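# Move every spool from the air valves into the tray

## Task

Remove each spool from the air valves and place it in the tray; a spool that drops farther than roughly a hand's width does not count as moved.

## Robot and tools

Robot: two Franka FR3 seven-joint arms, left_arm and right_arm. Each carries a Robotiq two-finger gripper that opens to 140 mm, with fingers that can fold at a hinge, plus a wrist camera (cam_left_wrist, cam_right_wrist, 896x504 images). Bases in the scene frame: left_arm at (-0.055, +0.380, +0.050) m, right_arm at (+0.022, -0.302, +0.050) m, each turned only slightly about z. A camera stand sits behind the arms.

Frames: the scene frame has its origin at table-top height, midway between the nominal bases, with +x pointing out over the table, +z up, and left_arm on the +y side. Image left/right does not match these names. Printed hand positions, velocities and move targets use the scene frame. Offsets use the axes of that arm's own Hand target. In the gripper frame the fingers point along +z and close along y. end_effector_position is the centre of the closed pads (66 mm long). The fingertips reach about 33 mm beyond it at gaps up to 40 mm, but only about 9 mm beyond it when fully open.

execute_actions(actions, cameras): actions is a list of actions. Each action is a table of up to 15 rows, one row per 1/30 s step. A shorter table repeats its last row until step 15. A row is always 20 numbers in [-1, 1]. The first ten are for left_arm: dx, dy, dz, rx, ry, rz, gripper position, force_limit, speed, activate. The last ten are the same fields for right_arm. dx..rz are offsets, not poses. They are measured from the Hand target as it stood when that action began, and every row counts from that same start. Scale: 1.0 = 0.6 m or 180 degrees. rx, ry, rz form one rotation vector. Sending the same offset again moves the arm further. To leave an arm alone, give zeros for its six pose numbers and repeat its last gripper numbers; activate stays 0. A 0 in position, force_limit or speed is a real command. Images come back only for an empty actions list or when cameras names them ("all" or names).

Gripper numbers: position +1 is fully open, about -0.8 is pads touching, and -1 closes until blocked. force_limit and speed both start at +1. speed runs from about 30 mm/s at -1, through 140 at 0, to 250 at +1; faster closes squeeze harder. force_limit sets the pad force for slow closes, from about 14 N at -1 to 58 N at +1. Send activate 1 only when fault reads 7 or 13, or when a result requests it. It cycles the fingers and drops whatever they hold. Grip within the outer quarter of the pads, near the tips. Deeper grips can fold the fingers and hold loosely or let go.

move(target, speed, blend, stop_force, zero, blocking, cameras): target is one 20-number row or a list of up to 15 rows. Pose numbers are offsets from each arm's current Hand target, in its own axes, on the same 0.6 m / 180 degree scale. Every row in a list counts from those same starting Hand targets, not from the row before. The gripper numbers of the first row are sent at once; those of later rows are sent on arrival at that row. speed is the path top speed in m/s, from 0.002 to 2, default 0.25; give one number or one per target. blend is a corner rounding in m; 0 means stop at each target. stop_force is 20 to 40 N, one value for both arms. It ends an arm's path when the push against its travel exceeds that value. Aim a few centimetres past the contact and move slowly. It is unreliable while the gripper turns, and it cannot be combined with blocking=false. zero (default true) resets the force baseline just before the move. blocking=false returns after about 0.5 s while the motion continues. All paths are straight lines and do not avoid obstacles or the other arm. They end together and are capped at 10 s.

wait(seconds, 0 to 3600) lets time pass and sends no commands. stop() brakes a running move. zoom_image(camera, region=[x0,y0,x1,y1]) enlarges part of the latest image, at most 504x504 pixels. clear_fault(arm) clears a torque or force fault. read_manual(section="licences") returns licence texts. finished_scene(scene) ends the current scene, given by its number, and cannot be undone.

Results: each gripper's end_effector_position (m) and end_effector_quat_wxyz; Hand target, which is your last commanded pose after clipping and the base for the next offsets; Tool commands; gripper object_status (0 moving, 1 blocked while opening, 2 blocked while closing, meaning a likely grip, 3 reached target or pads met); position_measured in counts (3 open, about 75 = 100 mm, 139 = 60 mm, 200 = 20 mm, 230 pads touching); fault; joint positions, velocities, torques and external torques; flange force along the gripper axes; Wrist depth as a 7x7 grid of distances in mm. A move result adds a "move:" line such as done, off_target, moving, held or fault, with limits such as paced or held.

Control notes: each step the controller clips the command to within 70 mm and 16 degrees of the measured pose. A gripper may settle short of its Hand target; if so, send the remaining distance as an offset.

Avoid: arms stop (a fault, cleared with clear_fault) at 85 N net contact force, at 85 N m on the large joints or 11 N m on the three wrist joints, past a joint's range, or when a joint moves too fast. Do not drop spools from any height, swing loads fast, squeeze hard on a spool still seated in its valve, or hit fixed objects. Do not bring the two grippers or wrist cameras together, because the clearance check does not cover them. Never let anything leave the table. Motors heat up under sustained load or stretch and can lock an arm for 30 to 60 s.

Each tool is called after "Request:" as a command line: name --argument value for each argument, lists and objects as JSON in quotes; but a table of rows of numbers goes row by row, as --pt "numbers of a row", without its own name.

## Session

Request:
execute_actions --actions '[]'

Scene clock: 0.00 s.
left_arm: end_effector_position=(+0.4438, +0.1905, +0.2656) position_measured=3 object_status=3 fault=0 end_effector_quat_wxyz=(-0.481, +0.770, -0.405, -0.109) | right_arm: end_effector_position=(+0.2323, -0.8060, +0.2419) position_measured=3 object_status=3 fault=0 end_effector_quat_wxyz=(-0.239, +0.769, -0.593, +0.001)
Joint positions: left_arm=[-0.747 0.389 -0.03 -1.812 0.824 1.5 -1.683] | right_arm=[-1.435 0.297 0.014 -1.76 0.359 1.718 -1.744]
Joint velocities: within noise
Joint torques (N m): no reading
External joint torques (N m): no reading
Flange force (N): no reading
Wrist depth (mm): cam_left_wrist=[- 2320 731 - - 337 279 / - 1997 - - - 385 310 / - - 2064 - - 128 112 / - 104 - - - - 96 / - 103 2064 - - - - / - - 2064 2137 2460 - - / - - 2156 2030 - - -] | cam_right_wrist=[492 440 381 343 311 289 274 / 534 476 - - 334 315 285 / 645 535 438 406 354 330 301 / - 566 507 446 398 357 331 / - 118 572 499 - 129 341 / - 128 589 559 - 129 92 / - - - - 509 492 -]
Hand target: left_arm +0.4438, +0.1905, +0.2656; -0.481, +0.770, -0.405, -0.109 | right_arm +0.2323, -0.8060, +0.2419; -0.239, +0.769, -0.593, +0.001
Tool commands: left_gripper/position=+1.0 left_gripper/force_limit=+1.0 left_gripper/speed=+1.0 left_gripper/activate=+0.0 right_gripper/position=+1.0 right_gripper/force_limit=+1.0 right_gripper/speed=+1.0 right_gripper/activate=+0.0

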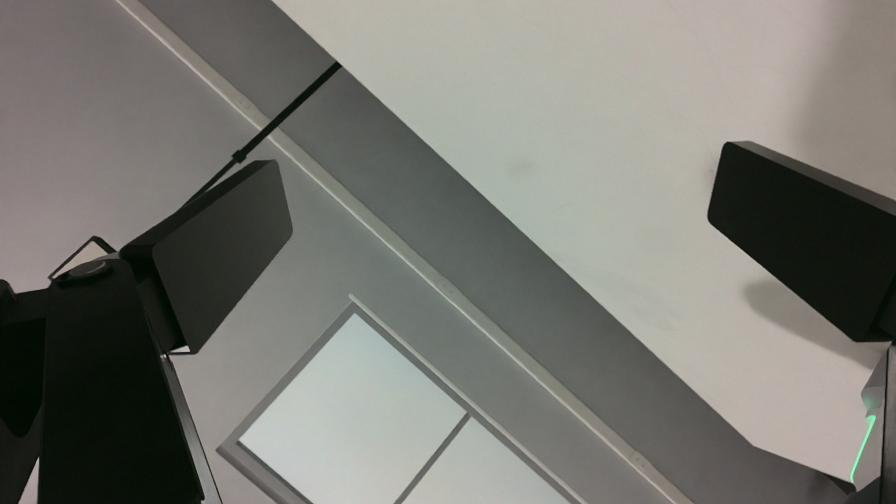

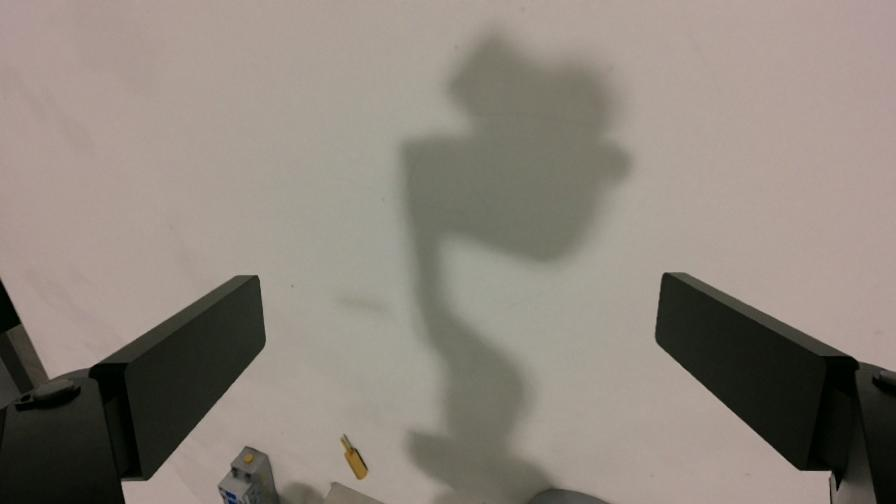

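Request:
move --target '[-0.357,-0.2025,0.047,-0.332,0.075,-0.280,1,1,1,0,-0.48,-0.476,-0.041,-0.165,-0.001,-0.410,1,1,1,0]' --cameras '["all"]'

Scene clock: 22.93 s.
left_arm: end_effector_position=(+0.4006, +0.3520, +0.4504) position_measured=3 object_status=3 fault=0 end_effector_quat_wxyz=(-0.002, +1.000, -0.002, +0.002) | right_arm: end_effector_position=(+0.4010, -0.4990, +0.4504) position_measured=3 object_status=3 fault=0 end_effector_quat_wxyz=(-0.001, +1.000, -0.003, +0.002)
Joint positions: left_arm=[-0.401 -0.338 0.315 -1.946 0.107 1.626 -1.721] | right_arm=[-0.973 -0.437 0.343 -2.024 0.146 1.611 -2.181]
Joint velocities: left_arm=[within noise] | right_arm=[0 -0.001 -0.001 -0.001 0 0 -0.005]
Joint torques (N m): left_arm=[0.27 -17.89 -4.6 23.64 0.58 2.5 -0.14] | right_arm=[0.97 -13.96 -5.14 24.05 0.54 2.28 -0.29]
External joint torques (N m): left_arm=[0.42 0.06 -0.78 -0.57 -0.31 -0.17 -0.14] | right_arm=[1.09 0.37 -0.04 -0.17 -0.4 -0.39 -0.29]
Flange force (N): left_arm=[-2.1 1.0 1.2] | right_arm=[0.0 0.2 -0.5]
Wrist depth (mm): cam_left_wrist=[- - 524 - - - - / - - - - - - - / 1353 - - - - 128 106 / 1476 104 - - - - 96 / - 96 - - 688 - - / - 749 768 628 - - - / - - - 523 - - -] | cam_right_wrist=[540 547 - - 549 - 1296 / - - - 549 615 586 1371 / - 572 572 590 - 619 1412 / - 604 607 641 - 613 1464 / 554 118 - - 648 129 1501 / - 109 648 - 690 - 92 / - - 548 - - - -]
Hand target: left_arm +0.3996, +0.3505, +0.4497; +0.000, +1.000, +0.001, +0.000 | right_arm +0.3998, -0.4999, +0.4502; +0.000, +1.000, +0.001, +0.000
Off the commanded pose: left_arm 0.002 m, 0 deg | right_arm 0.001 m, 1 deg.
move: done

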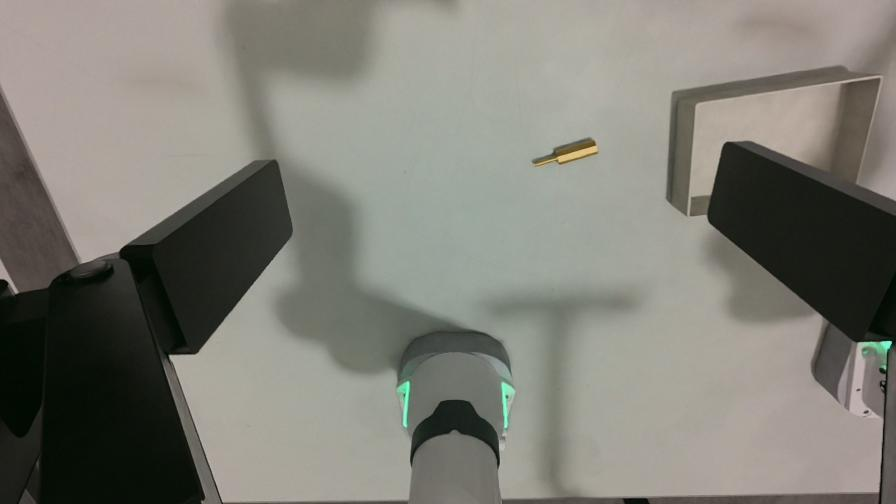

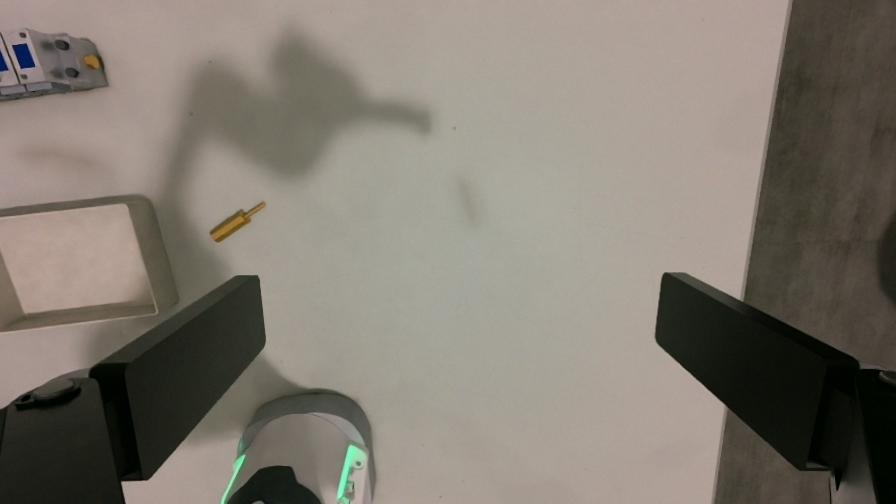

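Request:
move --target '[0,-0.2,0,0,0,0,1,1,1,0,0.083,-0.6,0,0,0,0,1,1,1,0]' --cameras '["all"]'

Scene clock: 27.63 s.
left_arm: end_effector_position=(+0.3996, +0.4692, +0.4497) position_measured=3 object_status=3 fault=0 end_effector_quat_wxyz=(+0.002, +1.000, +0.005, +0.001) | right_arm: end_effector_position=(+0.4491, -0.1416, +0.4502) position_measured=3 object_status=3 fault=0 end_effector_quat_wxyz=(+0.000, +1.000, +0.005, +0.000)
Joint positions: left_arm=[-0.374 -0.348 0.506 -1.924 0.162 1.619 -1.529] | right_arm=[-0.96 -0.639 0.904 -1.914 0.488 1.494 -1.654]
Joint velocities: left_arm=[0 0 0 0 -0.001 -0.001 0.004] | right_arm=[0 0 -0.001 0.002 0 -0.001 0.006]
Joint torques (N m): left_arm=[-0.31 -14.3 -6.1 24.07 1.18 2.39 0.31] | right_arm=[0.08 4.11 -15.11 20.91 1.16 2.29 0.2]
External joint torques (N m): left_arm=[-0.07 0.78 -0.17 0.05 0.34 -0.28 0.3] | right_arm=[0.34 -0.01 0.72 0.17 0.29 -0.39 0.19]
Flange force (N): left_arm=[2.4 -0.7 -1.3] | right_arm=[1.2 -1.9 -0.8]
Wrist depth (mm): cam_left_wrist=[1177 - - - - - - / 1303 - - - - - - / 1376 - 597 - 597 128 106 / 1433 104 - 618 - 634 96 / - 96 - - - - - / - - - 612 598 - - / - - - - 500 - -] | cam_right_wrist=[- 542 - 547 - - - / - - - - 563 - - / 581 - - 619 605 - 581 / 599 - 598 607 595 - - / - 118 615 624 - 127 - / - 109 - 650 - 121 90 / - - - - 602 708 -]
Hand target: left_arm +0.3994, +0.4705, +0.4497; +0.000, +1.000, +0.001, +0.000 | right_arm +0.4487, -0.1397, +0.4504; +0.000, +1.000, +0.001, +0.000
Off the commanded pose: left_arm 0.001 m, 1 deg | right_arm 0.002 m, 0 deg.
move: done

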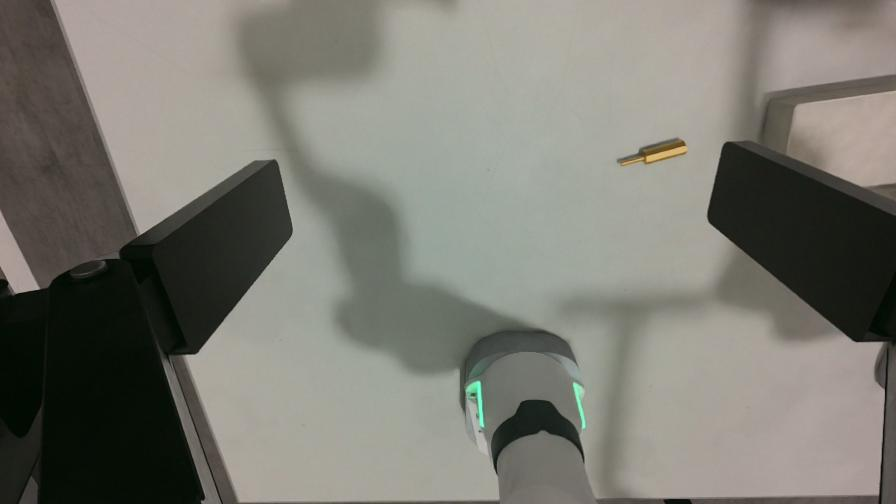

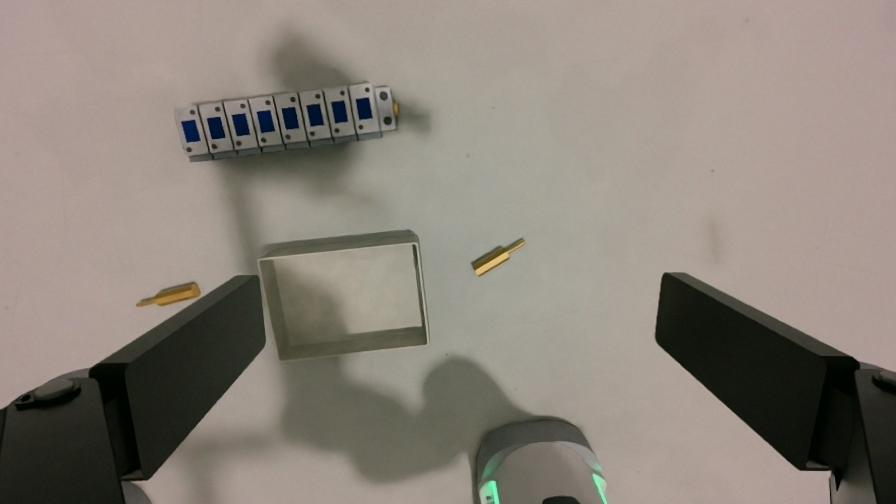

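Request:
zoom_image --camera "cam_right_wrist" --region '[160, 60, 440, 200]'

Request:
zoom_image --camera "cam_right_wrist" --region '[100, 200, 560, 400]'

Scaled by 1.800 from the camera's image (finer frame: 1280x720).

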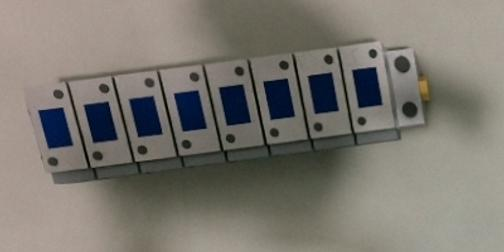

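Scaled by 1.096 from the camera's image (finer frame: 1280x720).

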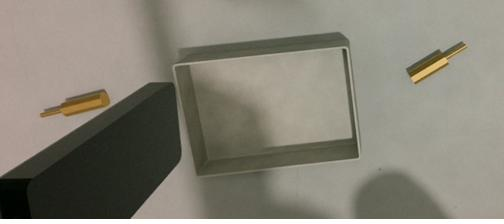

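Request:
move --target '[0,0,0,0,0,0,1,1,1,0,0.125,-0.283,0.383,0,0,0,1,1,1,0]' --cameras '["cam_right_wrist"]'

Request:
zoom_image --camera "cam_right_wrist" --region '[200, 100, 704, 400]'

Scene clock: 35.43 s.
left_arm: end_effector_position=(+0.3996, +0.4692, +0.4497) position_measured=3 object_status=3 fault=0 end_effector_quat_wxyz=(+0.002, +1.000, +0.004, +0.001) | right_arm: end_effector_position=(+0.5227, +0.0291, +0.2214) position_measured=3 object_status=3 fault=0 end_effector_quat_wxyz=(+0.000, +1.000, +0.006, -0.001)
Joint positions: left_arm=[-0.374 -0.348 0.506 -1.924 0.162 1.619 -1.528] | right_arm=[-1.431 -0.729 1.727 -1.882 0.77 1.902 -1.491]
Joint velocities: left_arm=[within noise] | right_arm=[-0.002 0 -0.001 0 0.001 -0.001 0.005]
Joint torques (N m): left_arm=[0.07 -14.25 -6.28 24.02 1.11 2.39 0.32] | right_arm=[-0.01 27.36 -21.3 18.76 1.1 2.76 0.08]
External joint torques (N m): left_arm=[0.27 0.77 -0.39 0.02 0.26 -0.29 0.32] | right_arm=[0.45 0.33 0.68 0.14 0.28 0.07 0.08]
Flange force (N): left_arm=[2.0 -0.6 -1.2] | right_arm=[-0.1 -0.8 0.7]
Wrist depth (mm): cam_left_wrist=[1122 - - - - - - / 1256 - - - 579 - - / 1368 - - - - 128 106 / - 104 - 634 643 - 96 / - 96 - - - 643 - / - - - 621 606 - - / - - - - 505 781 -] | cam_right_wrist=[314 323 323 326 335 339 342 / - 332 - 338 341 353 357 / 342 345 345 285 355 366 363 / 359 - 289 295 375 381 380 / - 118 - 389 - 127 402 / - 109 390 395 - 129 90 / - - - 427 419 430 -]
Hand target: left_arm +0.3994, +0.4705, +0.4497; +0.000, +1.000, +0.001, +0.000 | right_arm +0.5232, +0.0304, +0.2207; +0.000, +1.000, +0.001, +0.000
Off the commanded pose: left_arm 0.001 m, 0 deg | right_arm 0.002 m, 1 deg.
move: done

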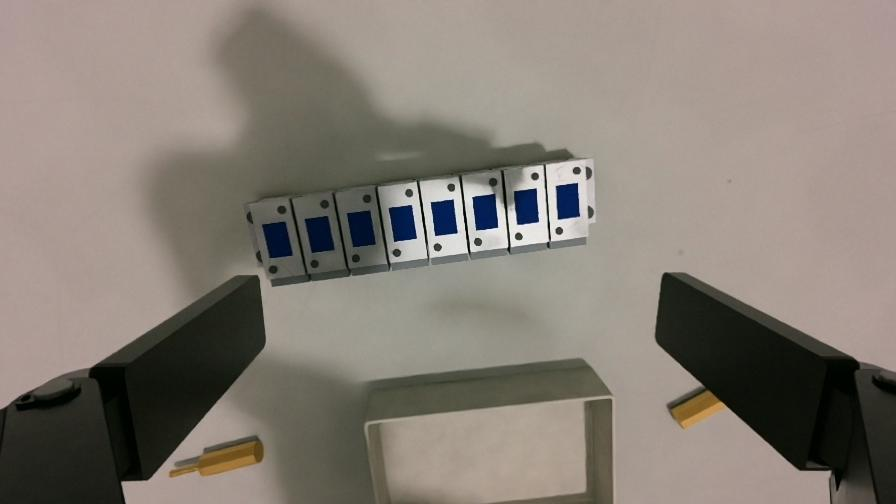

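Scaled by 1.000.

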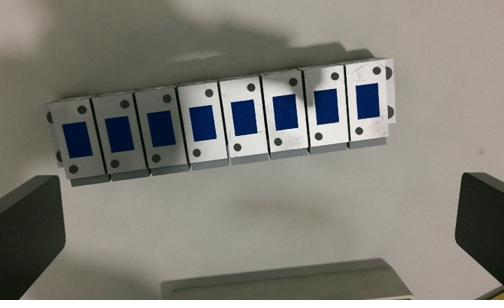

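Request:
move --target '[-0.121,0.684,0.458,0,0.389,0,1,1,1,0,-0.205,0.633,-0.3,0,0,0,1,1,1,0]' --cameras '["all"]'

Scene clock: 44.60 s.
left_arm: end_effector_position=(+0.3278, +0.0603, +0.1748) position_measured=3 object_status=3 fault=0 end_effector_quat_wxyz=(-0.003, +0.819, -0.004, +0.574) | right_arm: end_effector_position=(+0.4020, -0.3489, +0.4008) position_measured=3 object_status=3 fault=0 end_effector_quat_wxyz=(-0.001, +1.000, -0.002, +0.002)
Joint positions: left_arm=[0.364 -1.318 -1.983 -2.861 -0.471 3.181 -2.975] | right_arm=[-0.92 -0.685 0.548 -2.264 0.339 1.653 -2.023]
Joint velocities: left_arm=[0 0 -0.002 0.002 -0.003 -0.004 -0.005] | right_arm=[within noise]
Joint torques (N m): left_arm=[0.21 14.23 20.33 -5.47 -2.68 0.92 -0.14] | right_arm=[0.74 -2.91 -10.52 23.23 0.57 2.31 -0.24]
External joint torques (N m): left_arm=[-0.05 -0.88 -0.06 -1.07 -0.33 -0.33 -0.17] | right_arm=[0.93 1.23 0.19 -0.11 -0.35 -0.38 -0.24]
Flange force (N): left_arm=[-1.4 -1.6 -2.7] | right_arm=[2.4 0.8 -0.8]
Wrist depth (mm): cam_left_wrist=[- - - - - - - / - - - - - - - / - - 411 350 374 128 106 / - 104 359 - 346 341 96 / - 103 322 319 - 279 - / - - 284 274 - 267 255 / - 245 251 251 - 235 -] | cam_right_wrist=[430 489 498 499 513 - 515 / 440 - - - 523 549 - / - - - - - - - / - - 557 - - - 576 / 379 118 - - - 127 1625 / - 109 - - - 129 92 / - - 634 543 631 - -]
Hand target: left_arm +0.3276, +0.0599, +0.1748; -0.001, +0.819, +0.001, +0.574 | right_arm +0.4012, -0.3498, +0.4005; +0.000, +1.000, +0.001, +0.000
Off the commanded pose: left_arm 0.000 m, 1 deg | right_arm 0.001 m, 0 deg.
move: done; limits=paced

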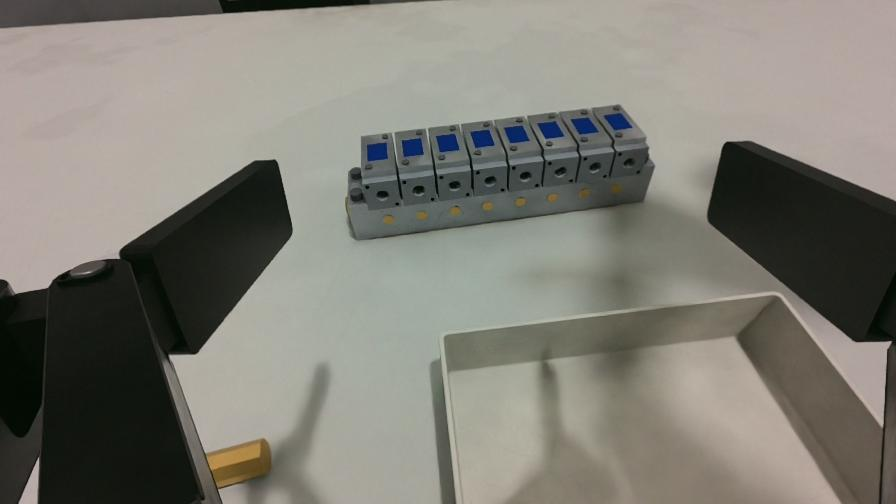

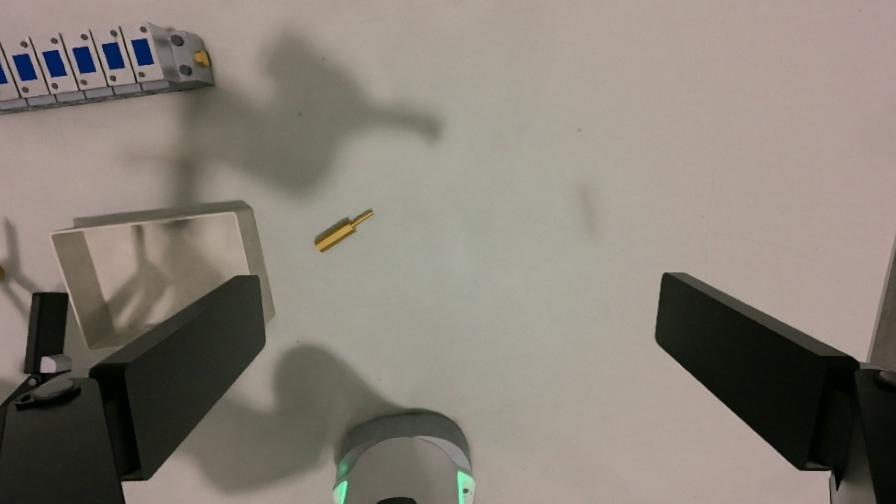

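Request:
zoom_image --camera "cam_left_wrist" --region '[340, 90, 660, 250]'

Request:
zoom_image --camera "cam_right_wrist" --region '[0, 0, 240, 120]'

Request:
zoom_image --camera "cam_right_wrist" --region '[280, 190, 400, 270]'

Scaled by 1.575 from the camera's image (finer frame: 1280x720).

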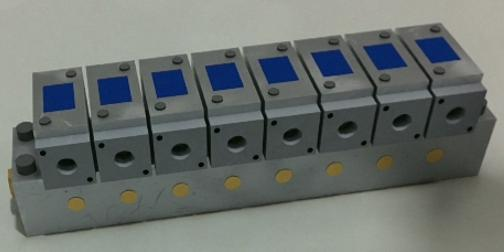

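Scaled by 2.100 from the camera's image (finer frame: 1280x720).

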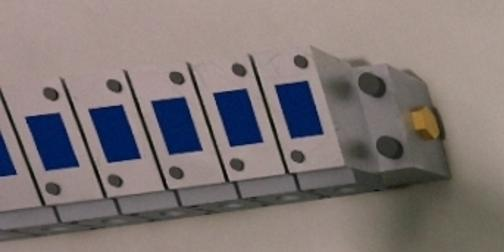

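Scaled by 4.200 from the camera's image (finer frame: 1280x720).

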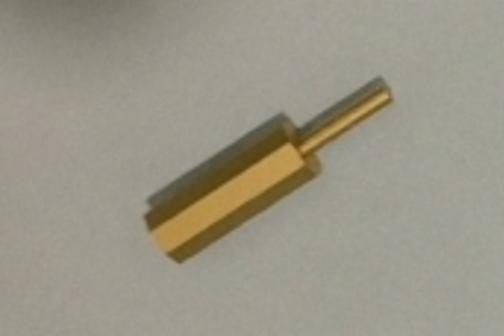

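Request:
move --target '[0.472,-0.684,-0.044,0,-0.389,0,1,1,1,0,0.273,-0.633,0.417,0,-0.167,0,1,1,1,0]' --cameras '["cam_right_wrist"]'

Request:
zoom_image --camera "cam_right_wrist" --region '[200, 100, 704, 400]'

Scene clock: 57.47 s.
left_arm: end_effector_position=(+0.3991, +0.4693, +0.4502) position_measured=3 object_status=3 fault=0 end_effector_quat_wxyz=(+0.002, +1.000, +0.005, +0.001) | right_arm: end_effector_position=(+0.5654, +0.0295, +0.1520) position_measured=3 object_status=3 fault=0 end_effector_quat_wxyz=(+0.000, +0.967, +0.005, -0.257)
Joint positions: left_arm=[0.009 -0.305 0.197 -1.928 0.055 1.631 -1.435] | right_arm=[-2.437 -1.071 2.447 -0.853 0.731 1.26 -1.334]
Joint velocities: left_arm=[-0.001 -0.001 0 0 0.001 -0.001 0.004] | right_arm=[0 0.001 -0.001 0 0.001 -0.002 0.006]
Joint torques (N m): left_arm=[-0.29 -19.56 -2.4 24.47 1.17 2.39 0.36] | right_arm=[-0.34 57.21 -10.4 19.65 1.43 0.75 0.13]
External joint torques (N m): left_arm=[-0.16 0.81 -0.03 0.15 0.33 -0.28 0.35] | right_arm=[0.42 1.13 0.65 0.21 0.25 -0.37 0.14]
Flange force (N): left_arm=[2.8 -1.1 -1.5] | right_arm=[0.0 0.0 0.0]
Wrist depth (mm): cam_left_wrist=[1182 - - - - - - / 1262 - 563 556 - 542 - / 1384 - - - - 128 113 / 1467 104 - - - 633 96 / - 96 - - - - - / - - - 581 609 - - / - - - - 503 - -] | cam_right_wrist=[214 216 215 220 221 224 229 / 237 245 242 244 238 252 248 / 268 260 223 208 203 283 305 / 324 229 224 225 336 354 329 / 362 118 383 - 368 129 - / - 109 - 462 - - 90 / - - 608 - 595 - -]
Hand target: left_arm +0.3988, +0.4705, +0.4500; +0.000, +1.000, +0.001, +0.000 | right_arm +0.5640, +0.0305, +0.1505; +0.000, +0.966, +0.001, -0.259
Off the commanded pose: left_arm 0.001 m, 1 deg | right_arm 0.002 m, 1 deg.
move: done; limits=paced

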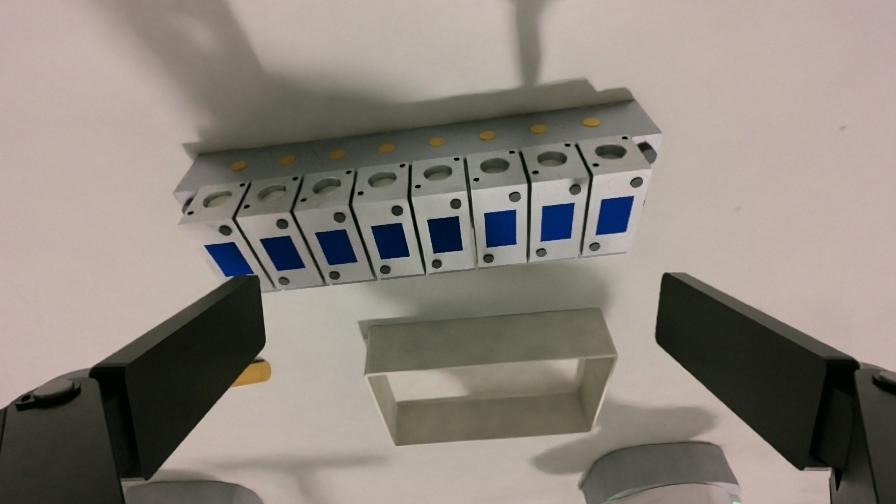

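Scaled by 1.000.

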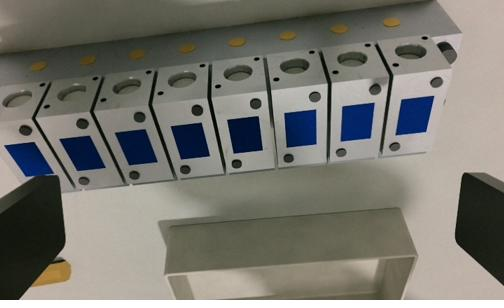

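Request:
zoom_image --camera "cam_right_wrist" --region '[170, 120, 430, 240]'

Request:
zoom_image --camera "cam_right_wrist" --region '[400, 90, 670, 230]'

Scaled by 1.938 from the camera's image (finer frame: 1280x720).

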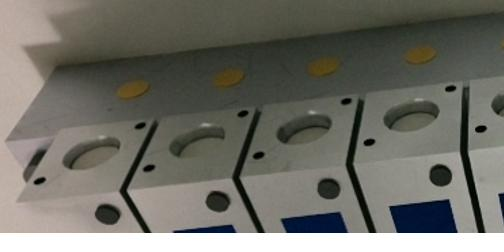

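Scaled by 1.867 from the camera's image (finer frame: 1280x720).

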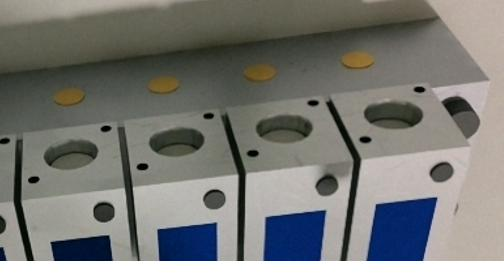

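Request:
move --target '[0,0,0,0,0,0,1,1,1,0,-0.445,0.633,-0.224,0,0.167,0,1,1,1,0]'

Request:
move --target '[0,0,0,0,0,0,1,1,1,0,-0.166,0.667,0.25,0,0,-0.4,1,1,1,0]' --cameras '["cam_right_wrist"]'

Scene clock: 76.03 s.
left_arm: end_effector_position=(+0.3991, +0.4693, +0.4502) position_measured=3 object_status=3 fault=0 end_effector_quat_wxyz=(+0.002, +1.000, +0.004, +0.001) | right_arm: end_effector_position=(+0.4020, -0.3488, +0.4012) position_measured=3 object_status=3 fault=0 end_effector_quat_wxyz=(-0.003, +1.000, +0.002, +0.001)
Joint positions: left_arm=[0.009 -0.305 0.197 -1.928 0.055 1.631 -1.433] | right_arm=[-2.308 0.809 2.44 -2.246 -0.481 1.575 -1.22]
Joint velocities: left_arm=[within noise] | right_arm=[-0.004 0 0 -0.001 0 -0.002 0]
Joint torques (N m): left_arm=[0.19 -19.57 -2.69 24.46 1.11 2.39 0.3] | right_arm=[0.95 -0.79 13.59 21.09 0.6 2.17 -0.07]
External joint torques (N m): left_arm=[0.47 0.7 -0.15 0.17 0.29 -0.28 0.3] | right_arm=[0.91 0.35 0.2 -0.5 -0.23 -0.54 -0.07]
Flange force (N): left_arm=[2.3 -1.2 -1.5] | right_arm=[-1.7 -0.2 0.0]
Wrist depth (mm): cam_left_wrist=[1200 - - - - - - / 1296 - - - - - - / 1361 - - - - 128 105 / 1450 104 - - - - 96 / - 96 - - - - - / - - - 601 607 - - / - - - - 528 864 -] | cam_right_wrist=[417 436 481 - 523 494 - / 479 504 491 505 516 517 525 / 523 516 540 - 557 - 528 / 518 - - - 559 542 - / - 118 545 - - 127 - / - 109 604 618 - - 92 / - - 611 531 657 650 -]
Hand target: left_arm +0.3988, +0.4705, +0.4500; +0.000, +1.000, +0.001, +0.000 | right_arm +0.4012, -0.3498, +0.4004; +0.000, +1.000, +0.001, +0.000
Off the commanded pose: left_arm 0.001 m, 0 deg | right_arm 0.002 m, 0 deg.
move: done

Scene clock: 80.17 s.
left_arm: end_effector_position=(+0.3991, +0.4693, +0.4502) position_measured=3 object_status=3 fault=0 end_effector_quat_wxyz=(+0.002, +1.000, +0.004, +0.001) | right_arm: end_effector_position=(+0.3030, -0.7491, +0.2503) position_measured=3 object_status=3 fault=0 end_effector_quat_wxyz=(-0.001, +0.811, +0.585, +0.000)
Joint positions: left_arm=[0.009 -0.305 0.197 -1.928 0.055 1.631 -1.433] | right_arm=[-2.28 1.609 2.005 -2.041 -1.399 1.167 -2.984]
Joint velocities: left_arm=[within noise] | right_arm=[0 0.001 -0.001 0.001 -0.002 -0.003 -0.005]
Joint torques (N m): left_arm=[0.11 -19.59 -2.75 24.45 1.12 2.39 0.27] | right_arm=[1.42 -28.8 28.39 3.44 0.51 2.08 -0.24]
External joint torques (N m): left_arm=[0.38 0.5 -0.22 0.24 0.29 -0.27 0.27] | right_arm=[1.03 0.13 -0.26 1.53 -0.36 -0.51 -0.24]
Flange force (N): left_arm=[2.0 -0.9 -1.6] | right_arm=[-4.1 6.6 -2.5]
Wrist depth (mm): cam_left_wrist=[1376 - - - - - - / 1296 - - - - - - / 1296 - - - - 127 106 / 1467 104 - 669 644 - 96 / - 96 - - 673 - - / - - - 597 601 - - / - - - - 500 - -] | cam_right_wrist=[- 356 - 352 342 339 349 / 361 360 366 363 356 358 - / 377 374 - 382 380 374 374 / 412 - 387 394 392 388 - / - 118 417 417 408 129 1229 / - 109 429 436 1296 129 92 / - 1379 1371 1395 1371 1371 -]
Hand target: left_arm +0.3988, +0.4705, +0.4500; +0.000, +1.000, +0.001, +0.000 | right_arm +0.3027, -0.7502, +0.2502; +0.000, +0.808, +0.589, +0.000
Off the commanded pose: left_arm 0.001 m, 0 deg | right_arm 0.001 m, 0 deg.
joint sent to its limit (right arm) — joint 7 (wrist roll), lower limit. The joint targets still meet the commanded pose.
move: done

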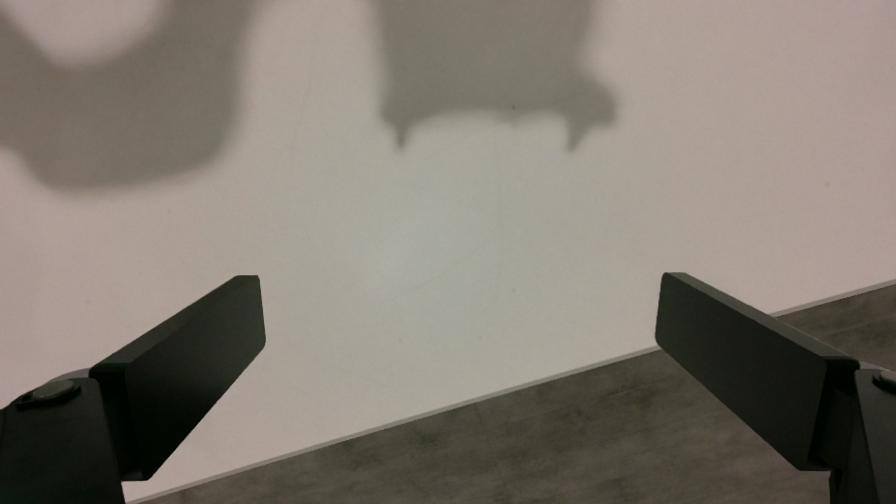

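Request:
move --target '[0.3,0.083,0.417,0,0,0,1,1,1,0,0,0,0,0,0,0,1,1,1,0]'

Scene clock: 95.80 s.
left_arm: end_effector_position=(+0.5772, +0.4213, +0.1989) position_measured=3 object_status=3 fault=0 end_effector_quat_wxyz=(-0.001, +1.000, -0.004, -0.002) | right_arm: end_effector_position=(+0.3028, -0.7491, +0.2502) position_measured=3 object_status=3 fault=0 end_effector_quat_wxyz=(-0.001, +0.810, +0.586, +0.000)
Joint positions: left_arm=[-0.031 0.329 0.158 -1.815 -0.057 2.136 -1.461] | right_arm=[-2.28 1.609 2.005 -2.041 -1.399 1.167 -2.986]
Joint velocities: left_arm=[0 0.001 -0.001 0.001 0 0.004 -0.001] | right_arm=[within noise]
Joint torques (N m): left_arm=[0.13 -42.22 1.52 24.22 0.44 2.93 -0.2] | right_arm=[1.03 -29.58 28.03 3.35 0.68 2.29 -0.24]
External joint torques (N m): left_arm=[0.54 -0.59 -0.14 0.33 -0.29 0.28 -0.21] | right_arm=[0.8 -0.68 -0.6 1.37 -0.17 -0.28 -0.24]
Flange force (N): left_arm=[-0.5 -0.2 -0.3] | right_arm=[-3.9 6.5 -2.6]
Wrist depth (mm): cam_left_wrist=[- 307 - - 305 302 295 / - 336 339 328 323 326 322 / 353 - 347 349 338 128 106 / - 105 379 - - - 96 / - 96 - - 416 407 - / - - - - - - - / - - 509 - - 495 -] | cam_right_wrist=[354 349 349 - 342 348 355 / 368 361 358 - - 362 371 / - - - 375 377 384 369 / 401 - - 392 395 389 390 / 403 118 394 416 406 127 1242 / - 140 458 433 1311 129 92 / - 454 1356 1371 1363 1379 -]
Hand target: left_arm +0.5789, +0.4210, +0.1999; +0.000, +1.000, +0.001, +0.000 | right_arm +0.3027, -0.7502, +0.2502; +0.000, +0.809, +0.588, +0.000
Off the commanded pose: left_arm 0.002 m, 1 deg | right_arm 0.001 m, 0 deg.
joint sent to its limit (right arm) — joint 7 (wrist roll), lower limit.
move: done

Request:
move --target '[-0.248,0.302,0,0,0,0,1,1,1,0,0,0,0,0,0,0,1,1,1,0]' --cameras '["cam_left_wrist"]'

Request:
zoom_image --camera "cam_left_wrist" --region '[300, 150, 600, 350]'

Scene clock: 111.90 s.
left_arm: end_effector_position=(+0.4300, +0.2393, +0.1993) position_measured=3 object_status=3 fault=0 end_effector_quat_wxyz=(+0.001, +1.000, -0.002, -0.002) | right_arm: end_effector_position=(+0.3028, -0.7491, +0.2502) position_measured=3 object_status=3 fault=0 end_effector_quat_wxyz=(-0.001, +0.810, +0.586, +0.000)
Joint positions: left_arm=[-0.258 -0.038 0.026 -2.306 -0.003 2.266 -1.845] | right_arm=[-2.28 1.609 2.005 -2.041 -1.399 1.167 -2.986]
Joint velocities: left_arm=[0.001 0.001 -0.001 -0.001 -0.001 0 -0.006] | right_arm=[within noise]
Joint torques (N m): left_arm=[0.26 -30.13 -0.77 22.69 1.06 2.94 -0.17] | right_arm=[0.98 -29.57 28.05 3.37 0.68 2.3 -0.25]
External joint torques (N m): left_arm=[0.37 -1.1 -0.58 -0.31 0.37 0.29 -0.17] | right_arm=[0.7 -0.61 -0.68 1.44 -0.19 -0.29 -0.26]
Flange force (N): left_arm=[-4.3 -0.7 -0.6] | right_arm=[-4.1 6.4 -2.4]
Wrist depth (mm): cam_left_wrist=[307 306 300 - 304 297 300 / 329 328 327 - 329 332 323 / 362 342 334 - 346 136 112 / - 104 381 - 372 359 96 / - 96 420 - - - - / - - - - - 445 - / - - - - - - -] | cam_right_wrist=[361 346 349 349 - 348 347 / - 368 361 375 363 360 362 / 386 - 381 378 374 393 373 / 388 - 407 396 403 386 399 / - 118 401 421 413 127 1217 / - 140 437 436 1303 129 92 / - 458 1379 1363 1371 1379 -]
Hand target: left_arm +0.4304, +0.2395, +0.1998; +0.000, +1.000, +0.001, +0.000 | right_arm +0.3027, -0.7502, +0.2502; +0.000, +0.809, +0.588, +0.000
Off the commanded pose: left_arm 0.001 m, 0 deg | right_arm 0.001 m, 0 deg.
joint sent to its limit (right arm) — joint 7 (wrist roll), lower limit. The joint targets still meet the commanded pose.
move: done

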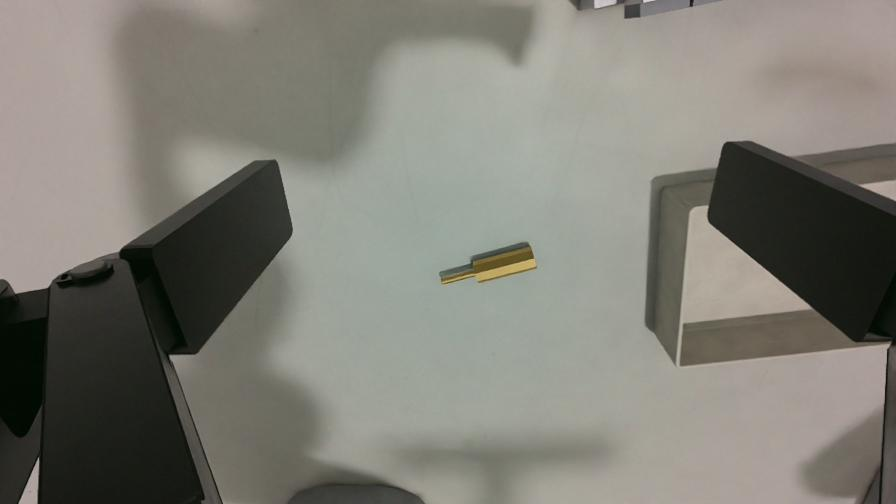

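Scaled by 1.680 from the camera's image (finer frame: 1280x720).

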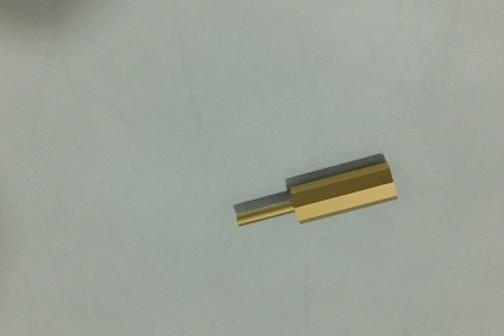

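Request:
move --target '[-0.218,0.027,0.133,0,0,0.4033,-0.1,0,0,0,0,0,0,0,0,0,1,1,1,0]' --cameras '["cam_left_wrist"]'

Scene clock: 136.67 s.
left_arm: end_effector_position=(+0.2994, +0.2235, +0.1196) position_measured=141 object_status=3 fault=0 end_effector_quat_wxyz=(+0.000, +0.809, -0.588, -0.001) | right_arm: end_effector_position=(+0.3028, -0.7491, +0.2502) position_measured=3 object_status=3 fault=0 end_effector_quat_wxyz=(-0.001, +0.810, +0.586, +0.000)
Joint positions: left_arm=[-0.54 -0.212 0.183 -2.75 0.069 2.538 -0.78] | right_arm=[-2.28 1.609 2.005 -2.041 -1.399 1.167 -2.986]
Joint velocities: left_arm=[0.001 -0.001 -0.001 -0.001 -0.001 0.001 0.006] | right_arm=[within noise]
Joint torques (N m): left_arm=[-0.12 -20.41 -1.06 19.7 0.49 2.94 0.34] | right_arm=[1.01 -29.51 27.99 3.39 0.68 2.29 -0.21]
External joint torques (N m): left_arm=[-0.09 -1.02 0.05 -0.14 0.04 0.29 0.34] | right_arm=[0.56 -0.61 -0.55 1.52 -0.19 -0.28 -0.22]
Flange force (N): left_arm=[-2.8 1.9 -1.7] | right_arm=[-4.1 6.2 -2.6]
Wrist depth (mm): cam_left_wrist=[239 238 235 231 231 223 227 / 256 257 249 244 243 244 239 / 275 269 261 260 155 255 253 / 292 - 86 282 282 86 - / - - - 313 303 - - / - - - - - - - / - - - - - - -] | cam_right_wrist=[358 349 366 - 348 356 - / 361 358 356 361 364 341 - / 381 - - 379 382 370 378 / 398 - - 386 383 391 390 / 408 118 417 411 414 127 1269 / - 128 434 444 1303 129 92 / - 1371 1387 1371 1348 1363 -]
Hand target: left_arm +0.2997, +0.2231, +0.1200; +0.000, +0.807, -0.591, +0.000 | right_arm +0.3027, -0.7502, +0.2502; +0.000, +0.809, +0.588, +0.000
Off the commanded pose: left_arm 0.001 m, 1 deg | right_arm 0.001 m, 0 deg.
joint sent to its limit (right arm) — joint 7 (wrist roll), lower limit. The joint targets still meet the commanded pose.
move: done

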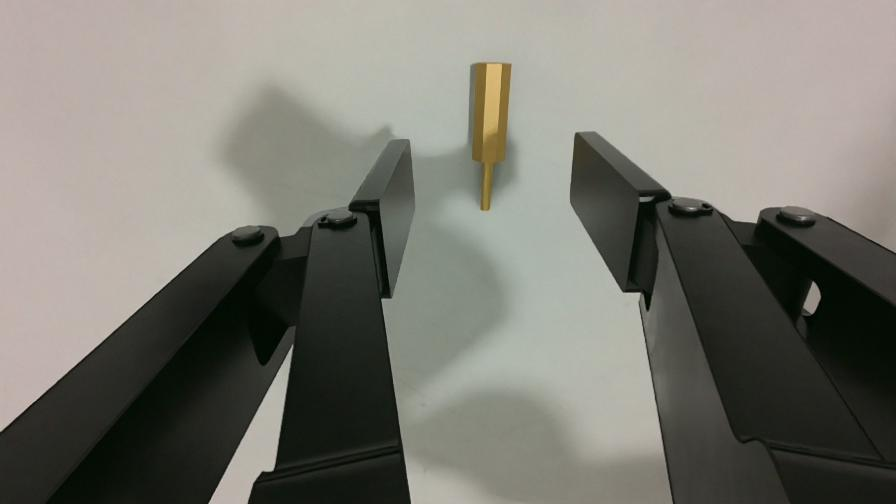

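Request:
move --target '[0.015,0,0.1367,0,0,0,-0.1,-1,-1,0,0,0,0,0,0,0,1,1,1,0]' --speed 0.12 --cameras '["cam_left_wrist"]'

Scene clock: 144.40 s.
left_arm: end_effector_position=(+0.3013, +0.2150, +0.0380) position_measured=141 object_status=3 fault=0 end_effector_quat_wxyz=(-0.001, +0.808, -0.589, -0.001) | right_arm: end_effector_position=(+0.3028, -0.7491, +0.2502) position_measured=3 object_status=3 fault=0 end_effector_quat_wxyz=(-0.001, +0.810, +0.586, +0.000)
Joint positions: left_arm=[-0.564 0.064 0.171 -2.747 -0.028 2.807 -0.724] | right_arm=[-2.28 1.609 2.005 -2.041 -1.399 1.167 -2.986]
Joint velocities: left_arm=[0 0 -0.001 0.002 0 0.002 0.006] | right_arm=[within noise]
Joint torques (N m): left_arm=[0.89 -24.28 -0.48 15.8 -0.02 2.92 0.36] | right_arm=[1.07 -29.5 28 3.32 0.7 2.3 -0.26]
External joint torques (N m): left_arm=[1.02 0.27 -0.67 0.34 -0.3 0.26 0.36] | right_arm=[0.82 -0.64 -0.62 1.33 -0.16 -0.28 -0.26]
Flange force (N): left_arm=[0.2 -2.8 3.4] | right_arm=[-3.8 6.4 -2.5]
Wrist depth (mm): cam_left_wrist=[163 162 159 158 157 155 152 / 175 173 171 165 165 164 163 / 189 185 180 177 155 173 175 / 204 196 86 195 193 86 - / - - - - 208 - - / - - - 232 - - - / - - - - 249 - -] | cam_right_wrist=[348 - 339 348 - 348 344 / - - - - 371 376 - / 380 371 384 - 364 374 381 / 397 396 381 392 399 393 391 / 410 118 425 - 410 127 1242 / - 109 435 - 1318 - 92 / - - 1363 1387 1379 1356 -]
Hand target: left_arm +0.3024, +0.2145, +0.0380; +0.000, +0.807, -0.591, +0.000 | right_arm +0.3027, -0.7502, +0.2502; +0.000, +0.809, +0.588, +0.000
Off the commanded pose: left_arm 0.001 m, 0 deg | right_arm 0.001 m, 0 deg.
joint sent to its limit (right arm) — joint 7 (wrist roll), lower limit. The joint targets still meet the commanded pose.
move: done

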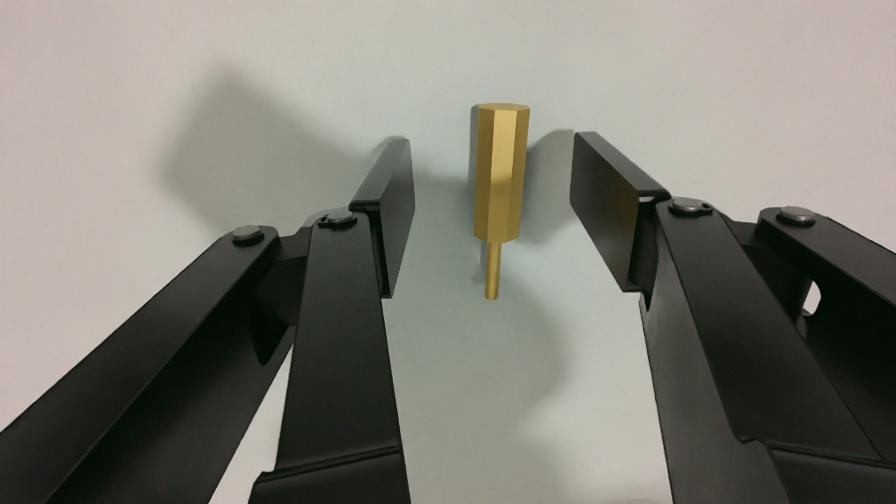

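Request:
move --target '[0,0.005,0,0,0,0.008,-0.1,-1,-1,0,0,0,0,0,0,0,1,1,1,0]' --speed 0.1

Request:
move --target '[0,0,0,0,0,0,-1,-1,-1,0,0,0,0,0,0,0,1,1,1,0]' --cameras '["cam_left_wrist"]'

Scene clock: 147.97 s.
left_arm: end_effector_position=(+0.2993, +0.2139, +0.0375) position_measured=141 object_status=3 fault=0 end_effector_quat_wxyz=(+0.000, +0.801, -0.598, -0.001) | right_arm: end_effector_position=(+0.3028, -0.7491, +0.2502) position_measured=3 object_status=3 fault=0 end_effector_quat_wxyz=(-0.001, +0.810, +0.586, +0.000)
Joint positions: left_arm=[-0.564 0.062 0.167 -2.751 -0.029 2.81 -0.706] | right_arm=[-2.28 1.609 2.005 -2.041 -1.399 1.167 -2.986]
Joint velocities: left_arm=[0 0 0 0 0 0 0.006] | right_arm=[within noise]
Joint torques (N m): left_arm=[0.76 -25.68 -0.52 15.03 0.32 2.94 0.31] | right_arm=[1.03 -29.55 28.03 3.32 0.67 2.29 -0.29]
External joint torques (N m): left_arm=[0.83 -1.29 -0.75 -0.33 0.05 0.29 0.32] | right_arm=[0.72 -0.66 -0.61 1.38 -0.2 -0.29 -0.29]
Flange force (N): left_arm=[-3.3 1.9 -2.9] | right_arm=[-4.0 6.3 -2.5]
Wrist depth (mm): cam_left_wrist=[163 162 161 158 156 153 152 / 175 172 170 165 166 164 163 / 188 185 179 160 155 174 174 / 201 195 86 196 193 86 - / - - - 212 209 - - / - - - 232 225 - - / - - - 256 254 - -] | cam_right_wrist=[351 359 346 348 348 349 348 / 367 362 367 364 361 365 - / - 375 380 378 - - 379 / 393 392 399 397 366 398 391 / 410 118 - 413 416 127 1269 / - 128 421 1242 1296 129 90 / - 1387 1371 1379 1356 1363 -]
Hand target: left_arm +0.2996, +0.2136, +0.0380; +0.000, +0.799, -0.601, +0.000 | right_arm +0.3027, -0.7502, +0.2502; +0.000, +0.809, +0.588, +0.000
Off the commanded pose: left_arm 0.001 m, 0 deg | right_arm 0.001 m, 0 deg.
joint sent to its limit (right arm) — joint 7 (wrist roll), lower limit. The joint targets still meet the commanded pose.
move: done

Scene clock: 149.50 s.
left_arm: end_effector_position=(+0.2993, +0.2139, +0.0375) position_measured=204 object_status=2 fault=0 end_effector_quat_wxyz=(+0.000, +0.801, -0.599, -0.001) | right_arm: end_effector_position=(+0.3028, -0.7491, +0.2502) position_measured=3 object_status=3 fault=0 end_effector_quat_wxyz=(-0.001, +0.810, +0.586, +0.000)
Joint positions: left_arm=[-0.564 0.062 0.167 -2.751 -0.029 2.81 -0.704] | right_arm=[-2.28 1.609 2.005 -2.041 -1.399 1.167 -2.986]
Joint torques (N m): left_arm=[0.57 -25.53 -0.3 15.14 0.3 2.93 0.31] | right_arm=[1 -29.55 28.04 3.39 0.69 2.3 -0.26]
External joint torques (N m): left_arm=[0.74 -1.03 -0.44 -0.32 0.03 0.27 0.31] | right_arm=[0.69 -0.63 -0.6 1.45 -0.17 -0.27 -0.26]
Flange force (N): left_arm=[-3.1 1.4 -2.2] | right_arm=[-4.1 6.4 -2.6]
Wrist depth (mm): cam_left_wrist=[163 162 159 158 156 153 152 / 175 172 169 166 166 164 162 / 188 184 184 179 133 176 178 / 205 204 - 172 82 - 186 / 220 - - - - - - / - - - - - - - / - - - - - - -] | cam_right_wrist=[351 350 355 346 348 349 347 / 366 364 361 363 363 357 367 / 374 380 379 - 379 377 382 / - 401 397 394 - 390 402 / 413 118 408 413 403 129 1229 / - 108 - 432 1311 129 92 / - - 1438 1387 1379 1387 -]
Hand target: left_arm +0.2996, +0.2136, +0.0380; +0.000, +0.799, -0.601, +0.000 | right_arm +0.3027, -0.7502, +0.2502; +0.000, +0.809, +0.588, +0.000
Off the commanded pose: left_arm 0.001 m, 0 deg | right_arm 0.001 m, 0 deg.
joint sent to its limit (right arm) — joint 7 (wrist roll), lower limit. The joint targets still meet the commanded pose.
move: done

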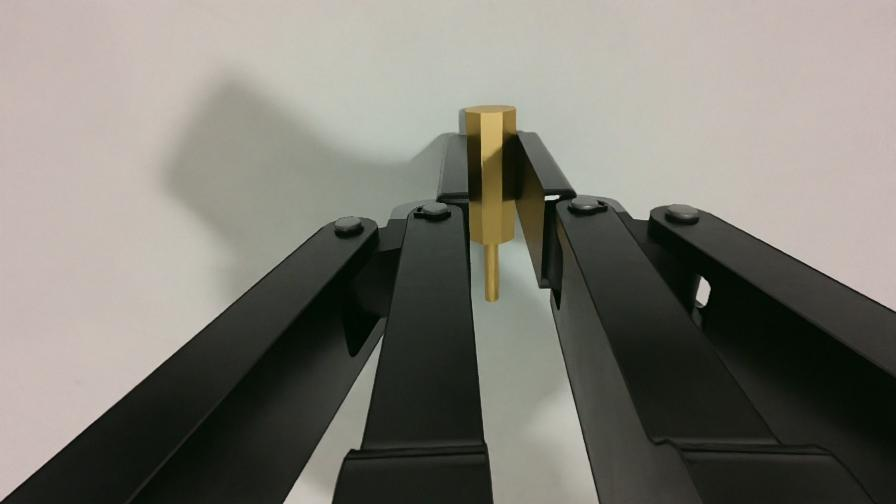

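Request:
move --target '[0,0,-0.117,0,0,0,-1,-1,-1,0,0,0,0,0,0,0,1,1,1,0]' --speed 0.15

Request:
move --target '[0,0,0,0,0,0,-0.98,0.1,-1,0,0,0,0,0,0,0,1,1,1,0]' --cameras '["cam_left_wrist"]'

Request:
zoom_image --camera "cam_left_wrist" --region '[400, 60, 600, 340]'

Scene clock: 153.37 s.
left_arm: end_effector_position=(+0.2989, +0.2135, +0.1071) position_measured=204 object_status=2 fault=0 end_effector_quat_wxyz=(+0.001, +0.797, -0.603, +0.000) | right_arm: end_effector_position=(+0.3028, -0.7491, +0.2502) position_measured=3 object_status=3 fault=0 end_effector_quat_wxyz=(-0.001, +0.810, +0.586, +0.000)
Joint positions: left_arm=[-0.545 -0.165 0.163 -2.747 0.047 2.582 -0.746] | right_arm=[-2.28 1.609 2.005 -2.041 -1.399 1.167 -2.986]
Joint velocities: left_arm=[-0.001 0.002 -0.001 0 0 -0.003 -0.005] | right_arm=[within noise]
Joint torques (N m): left_arm=[0.95 -22.03 -1.58 19.75 0.7 2.41 -0.12] | right_arm=[1.04 -29.6 27.95 3.43 0.69 2.29 -0.29]
External joint torques (N m): left_arm=[1.02 -1.56 -0.73 0.51 0.27 -0.25 -0.12] | right_arm=[0.72 -0.73 -0.63 1.47 -0.17 -0.29 -0.3]
Flange force (N): left_arm=[-2.3 2.6 -6.2] | right_arm=[-4.2 6.6 -2.7]
Wrist depth (mm): cam_left_wrist=[224 226 222 220 218 215 210 / 244 243 239 232 228 231 - / - 257 255 - 241 246 244 / - - - - 82 - 259 / - - - - - - - / - - - - - - - / - - - - - - -] | cam_right_wrist=[350 349 349 342 352 - 355 / 363 361 359 361 367 - 368 / 378 372 378 380 379 382 375 / 393 391 403 395 395 399 399 / 413 117 418 415 - 129 1236 / - 109 - 1325 1296 129 92 / - - 1371 1387 1371 1379 -]
Hand target: left_arm +0.2995, +0.2136, +0.1082; +0.000, +0.799, -0.601, +0.000 | right_arm +0.3027, -0.7502, +0.2502; +0.000, +0.809, +0.588, +0.000
Off the commanded pose: left_arm 0.001 m, 0 deg | right_arm 0.001 m, 0 deg.
joint sent to its limit (right arm) — joint 7 (wrist roll), lower limit. The joint targets still meet the commanded pose.
move: done

Scene clock: 153.87 s.
left_arm: end_effector_position=(+0.2988, +0.2136, +0.1070) position_measured=207 object_status=0 fault=0 end_effector_quat_wxyz=(+0.001, +0.798, -0.603, -0.001) | right_arm: end_effector_position=(+0.3028, -0.7491, +0.2502) position_measured=3 object_status=3 fault=0 end_effector_quat_wxyz=(-0.001, +0.810, +0.586, +0.000)
Joint positions: left_arm=[-0.543 -0.165 0.161 -2.747 0.047 2.581 -0.747] | right_arm=[-2.28 1.609 2.005 -2.041 -1.399 1.167 -2.986]
Joint torques (N m): left_arm=[1.15 -21.98 -1.75 19.71 0.57 2.49 -0.16] | right_arm=[0.97 -29.54 28.01 3.35 0.71 2.29 -0.34]
External joint torques (N m): left_arm=[1.26 -1.61 -0.87 0.5 0.13 -0.16 -0.16] | right_arm=[0.53 -0.63 -0.57 1.47 -0.16 -0.29 -0.34]
Flange force (N): left_arm=[-2.4 2.8 -6.0] | right_arm=[-4.3 6.0 -2.5]
Wrist depth (mm): cam_left_wrist=[230 225 221 217 219 216 210 / 242 241 240 231 230 234 - / 262 260 255 - 244 - - / 284 280 - - 83 - - / 310 - - - - - - / - - - - - - - / - - - - - - -] | cam_right_wrist=[350 350 348 349 - - 346 / - 368 357 363 362 362 - / - 379 - 371 378 375 377 / 379 386 - 408 396 392 394 / - 118 - 421 413 129 1249 / - 109 441 439 1296 129 92 / - - 1387 1363 1371 1275 -]
Hand target: left_arm +0.2995, +0.2136, +0.1082; +0.000, +0.799, -0.601, +0.000 | right_arm +0.3027, -0.7502, +0.2502; +0.000, +0.809, +0.588, +0.000
Off the commanded pose: left_arm 0.001 m, 0 deg | right_arm 0.001 m, 0 deg.
joint sent to its limit (right arm) — joint 7 (wrist roll), lower limit. The joint targets still meet the commanded pose.
move: done

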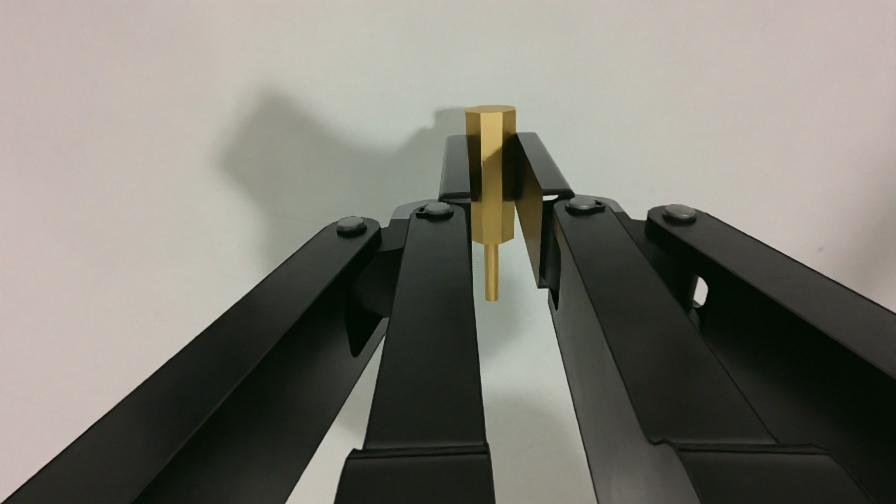

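Scaled by 1.800 from the camera's image (finer frame: 1280x720).

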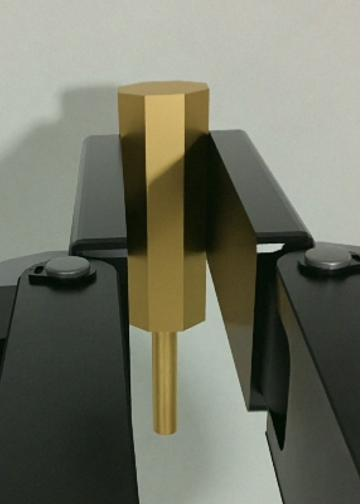

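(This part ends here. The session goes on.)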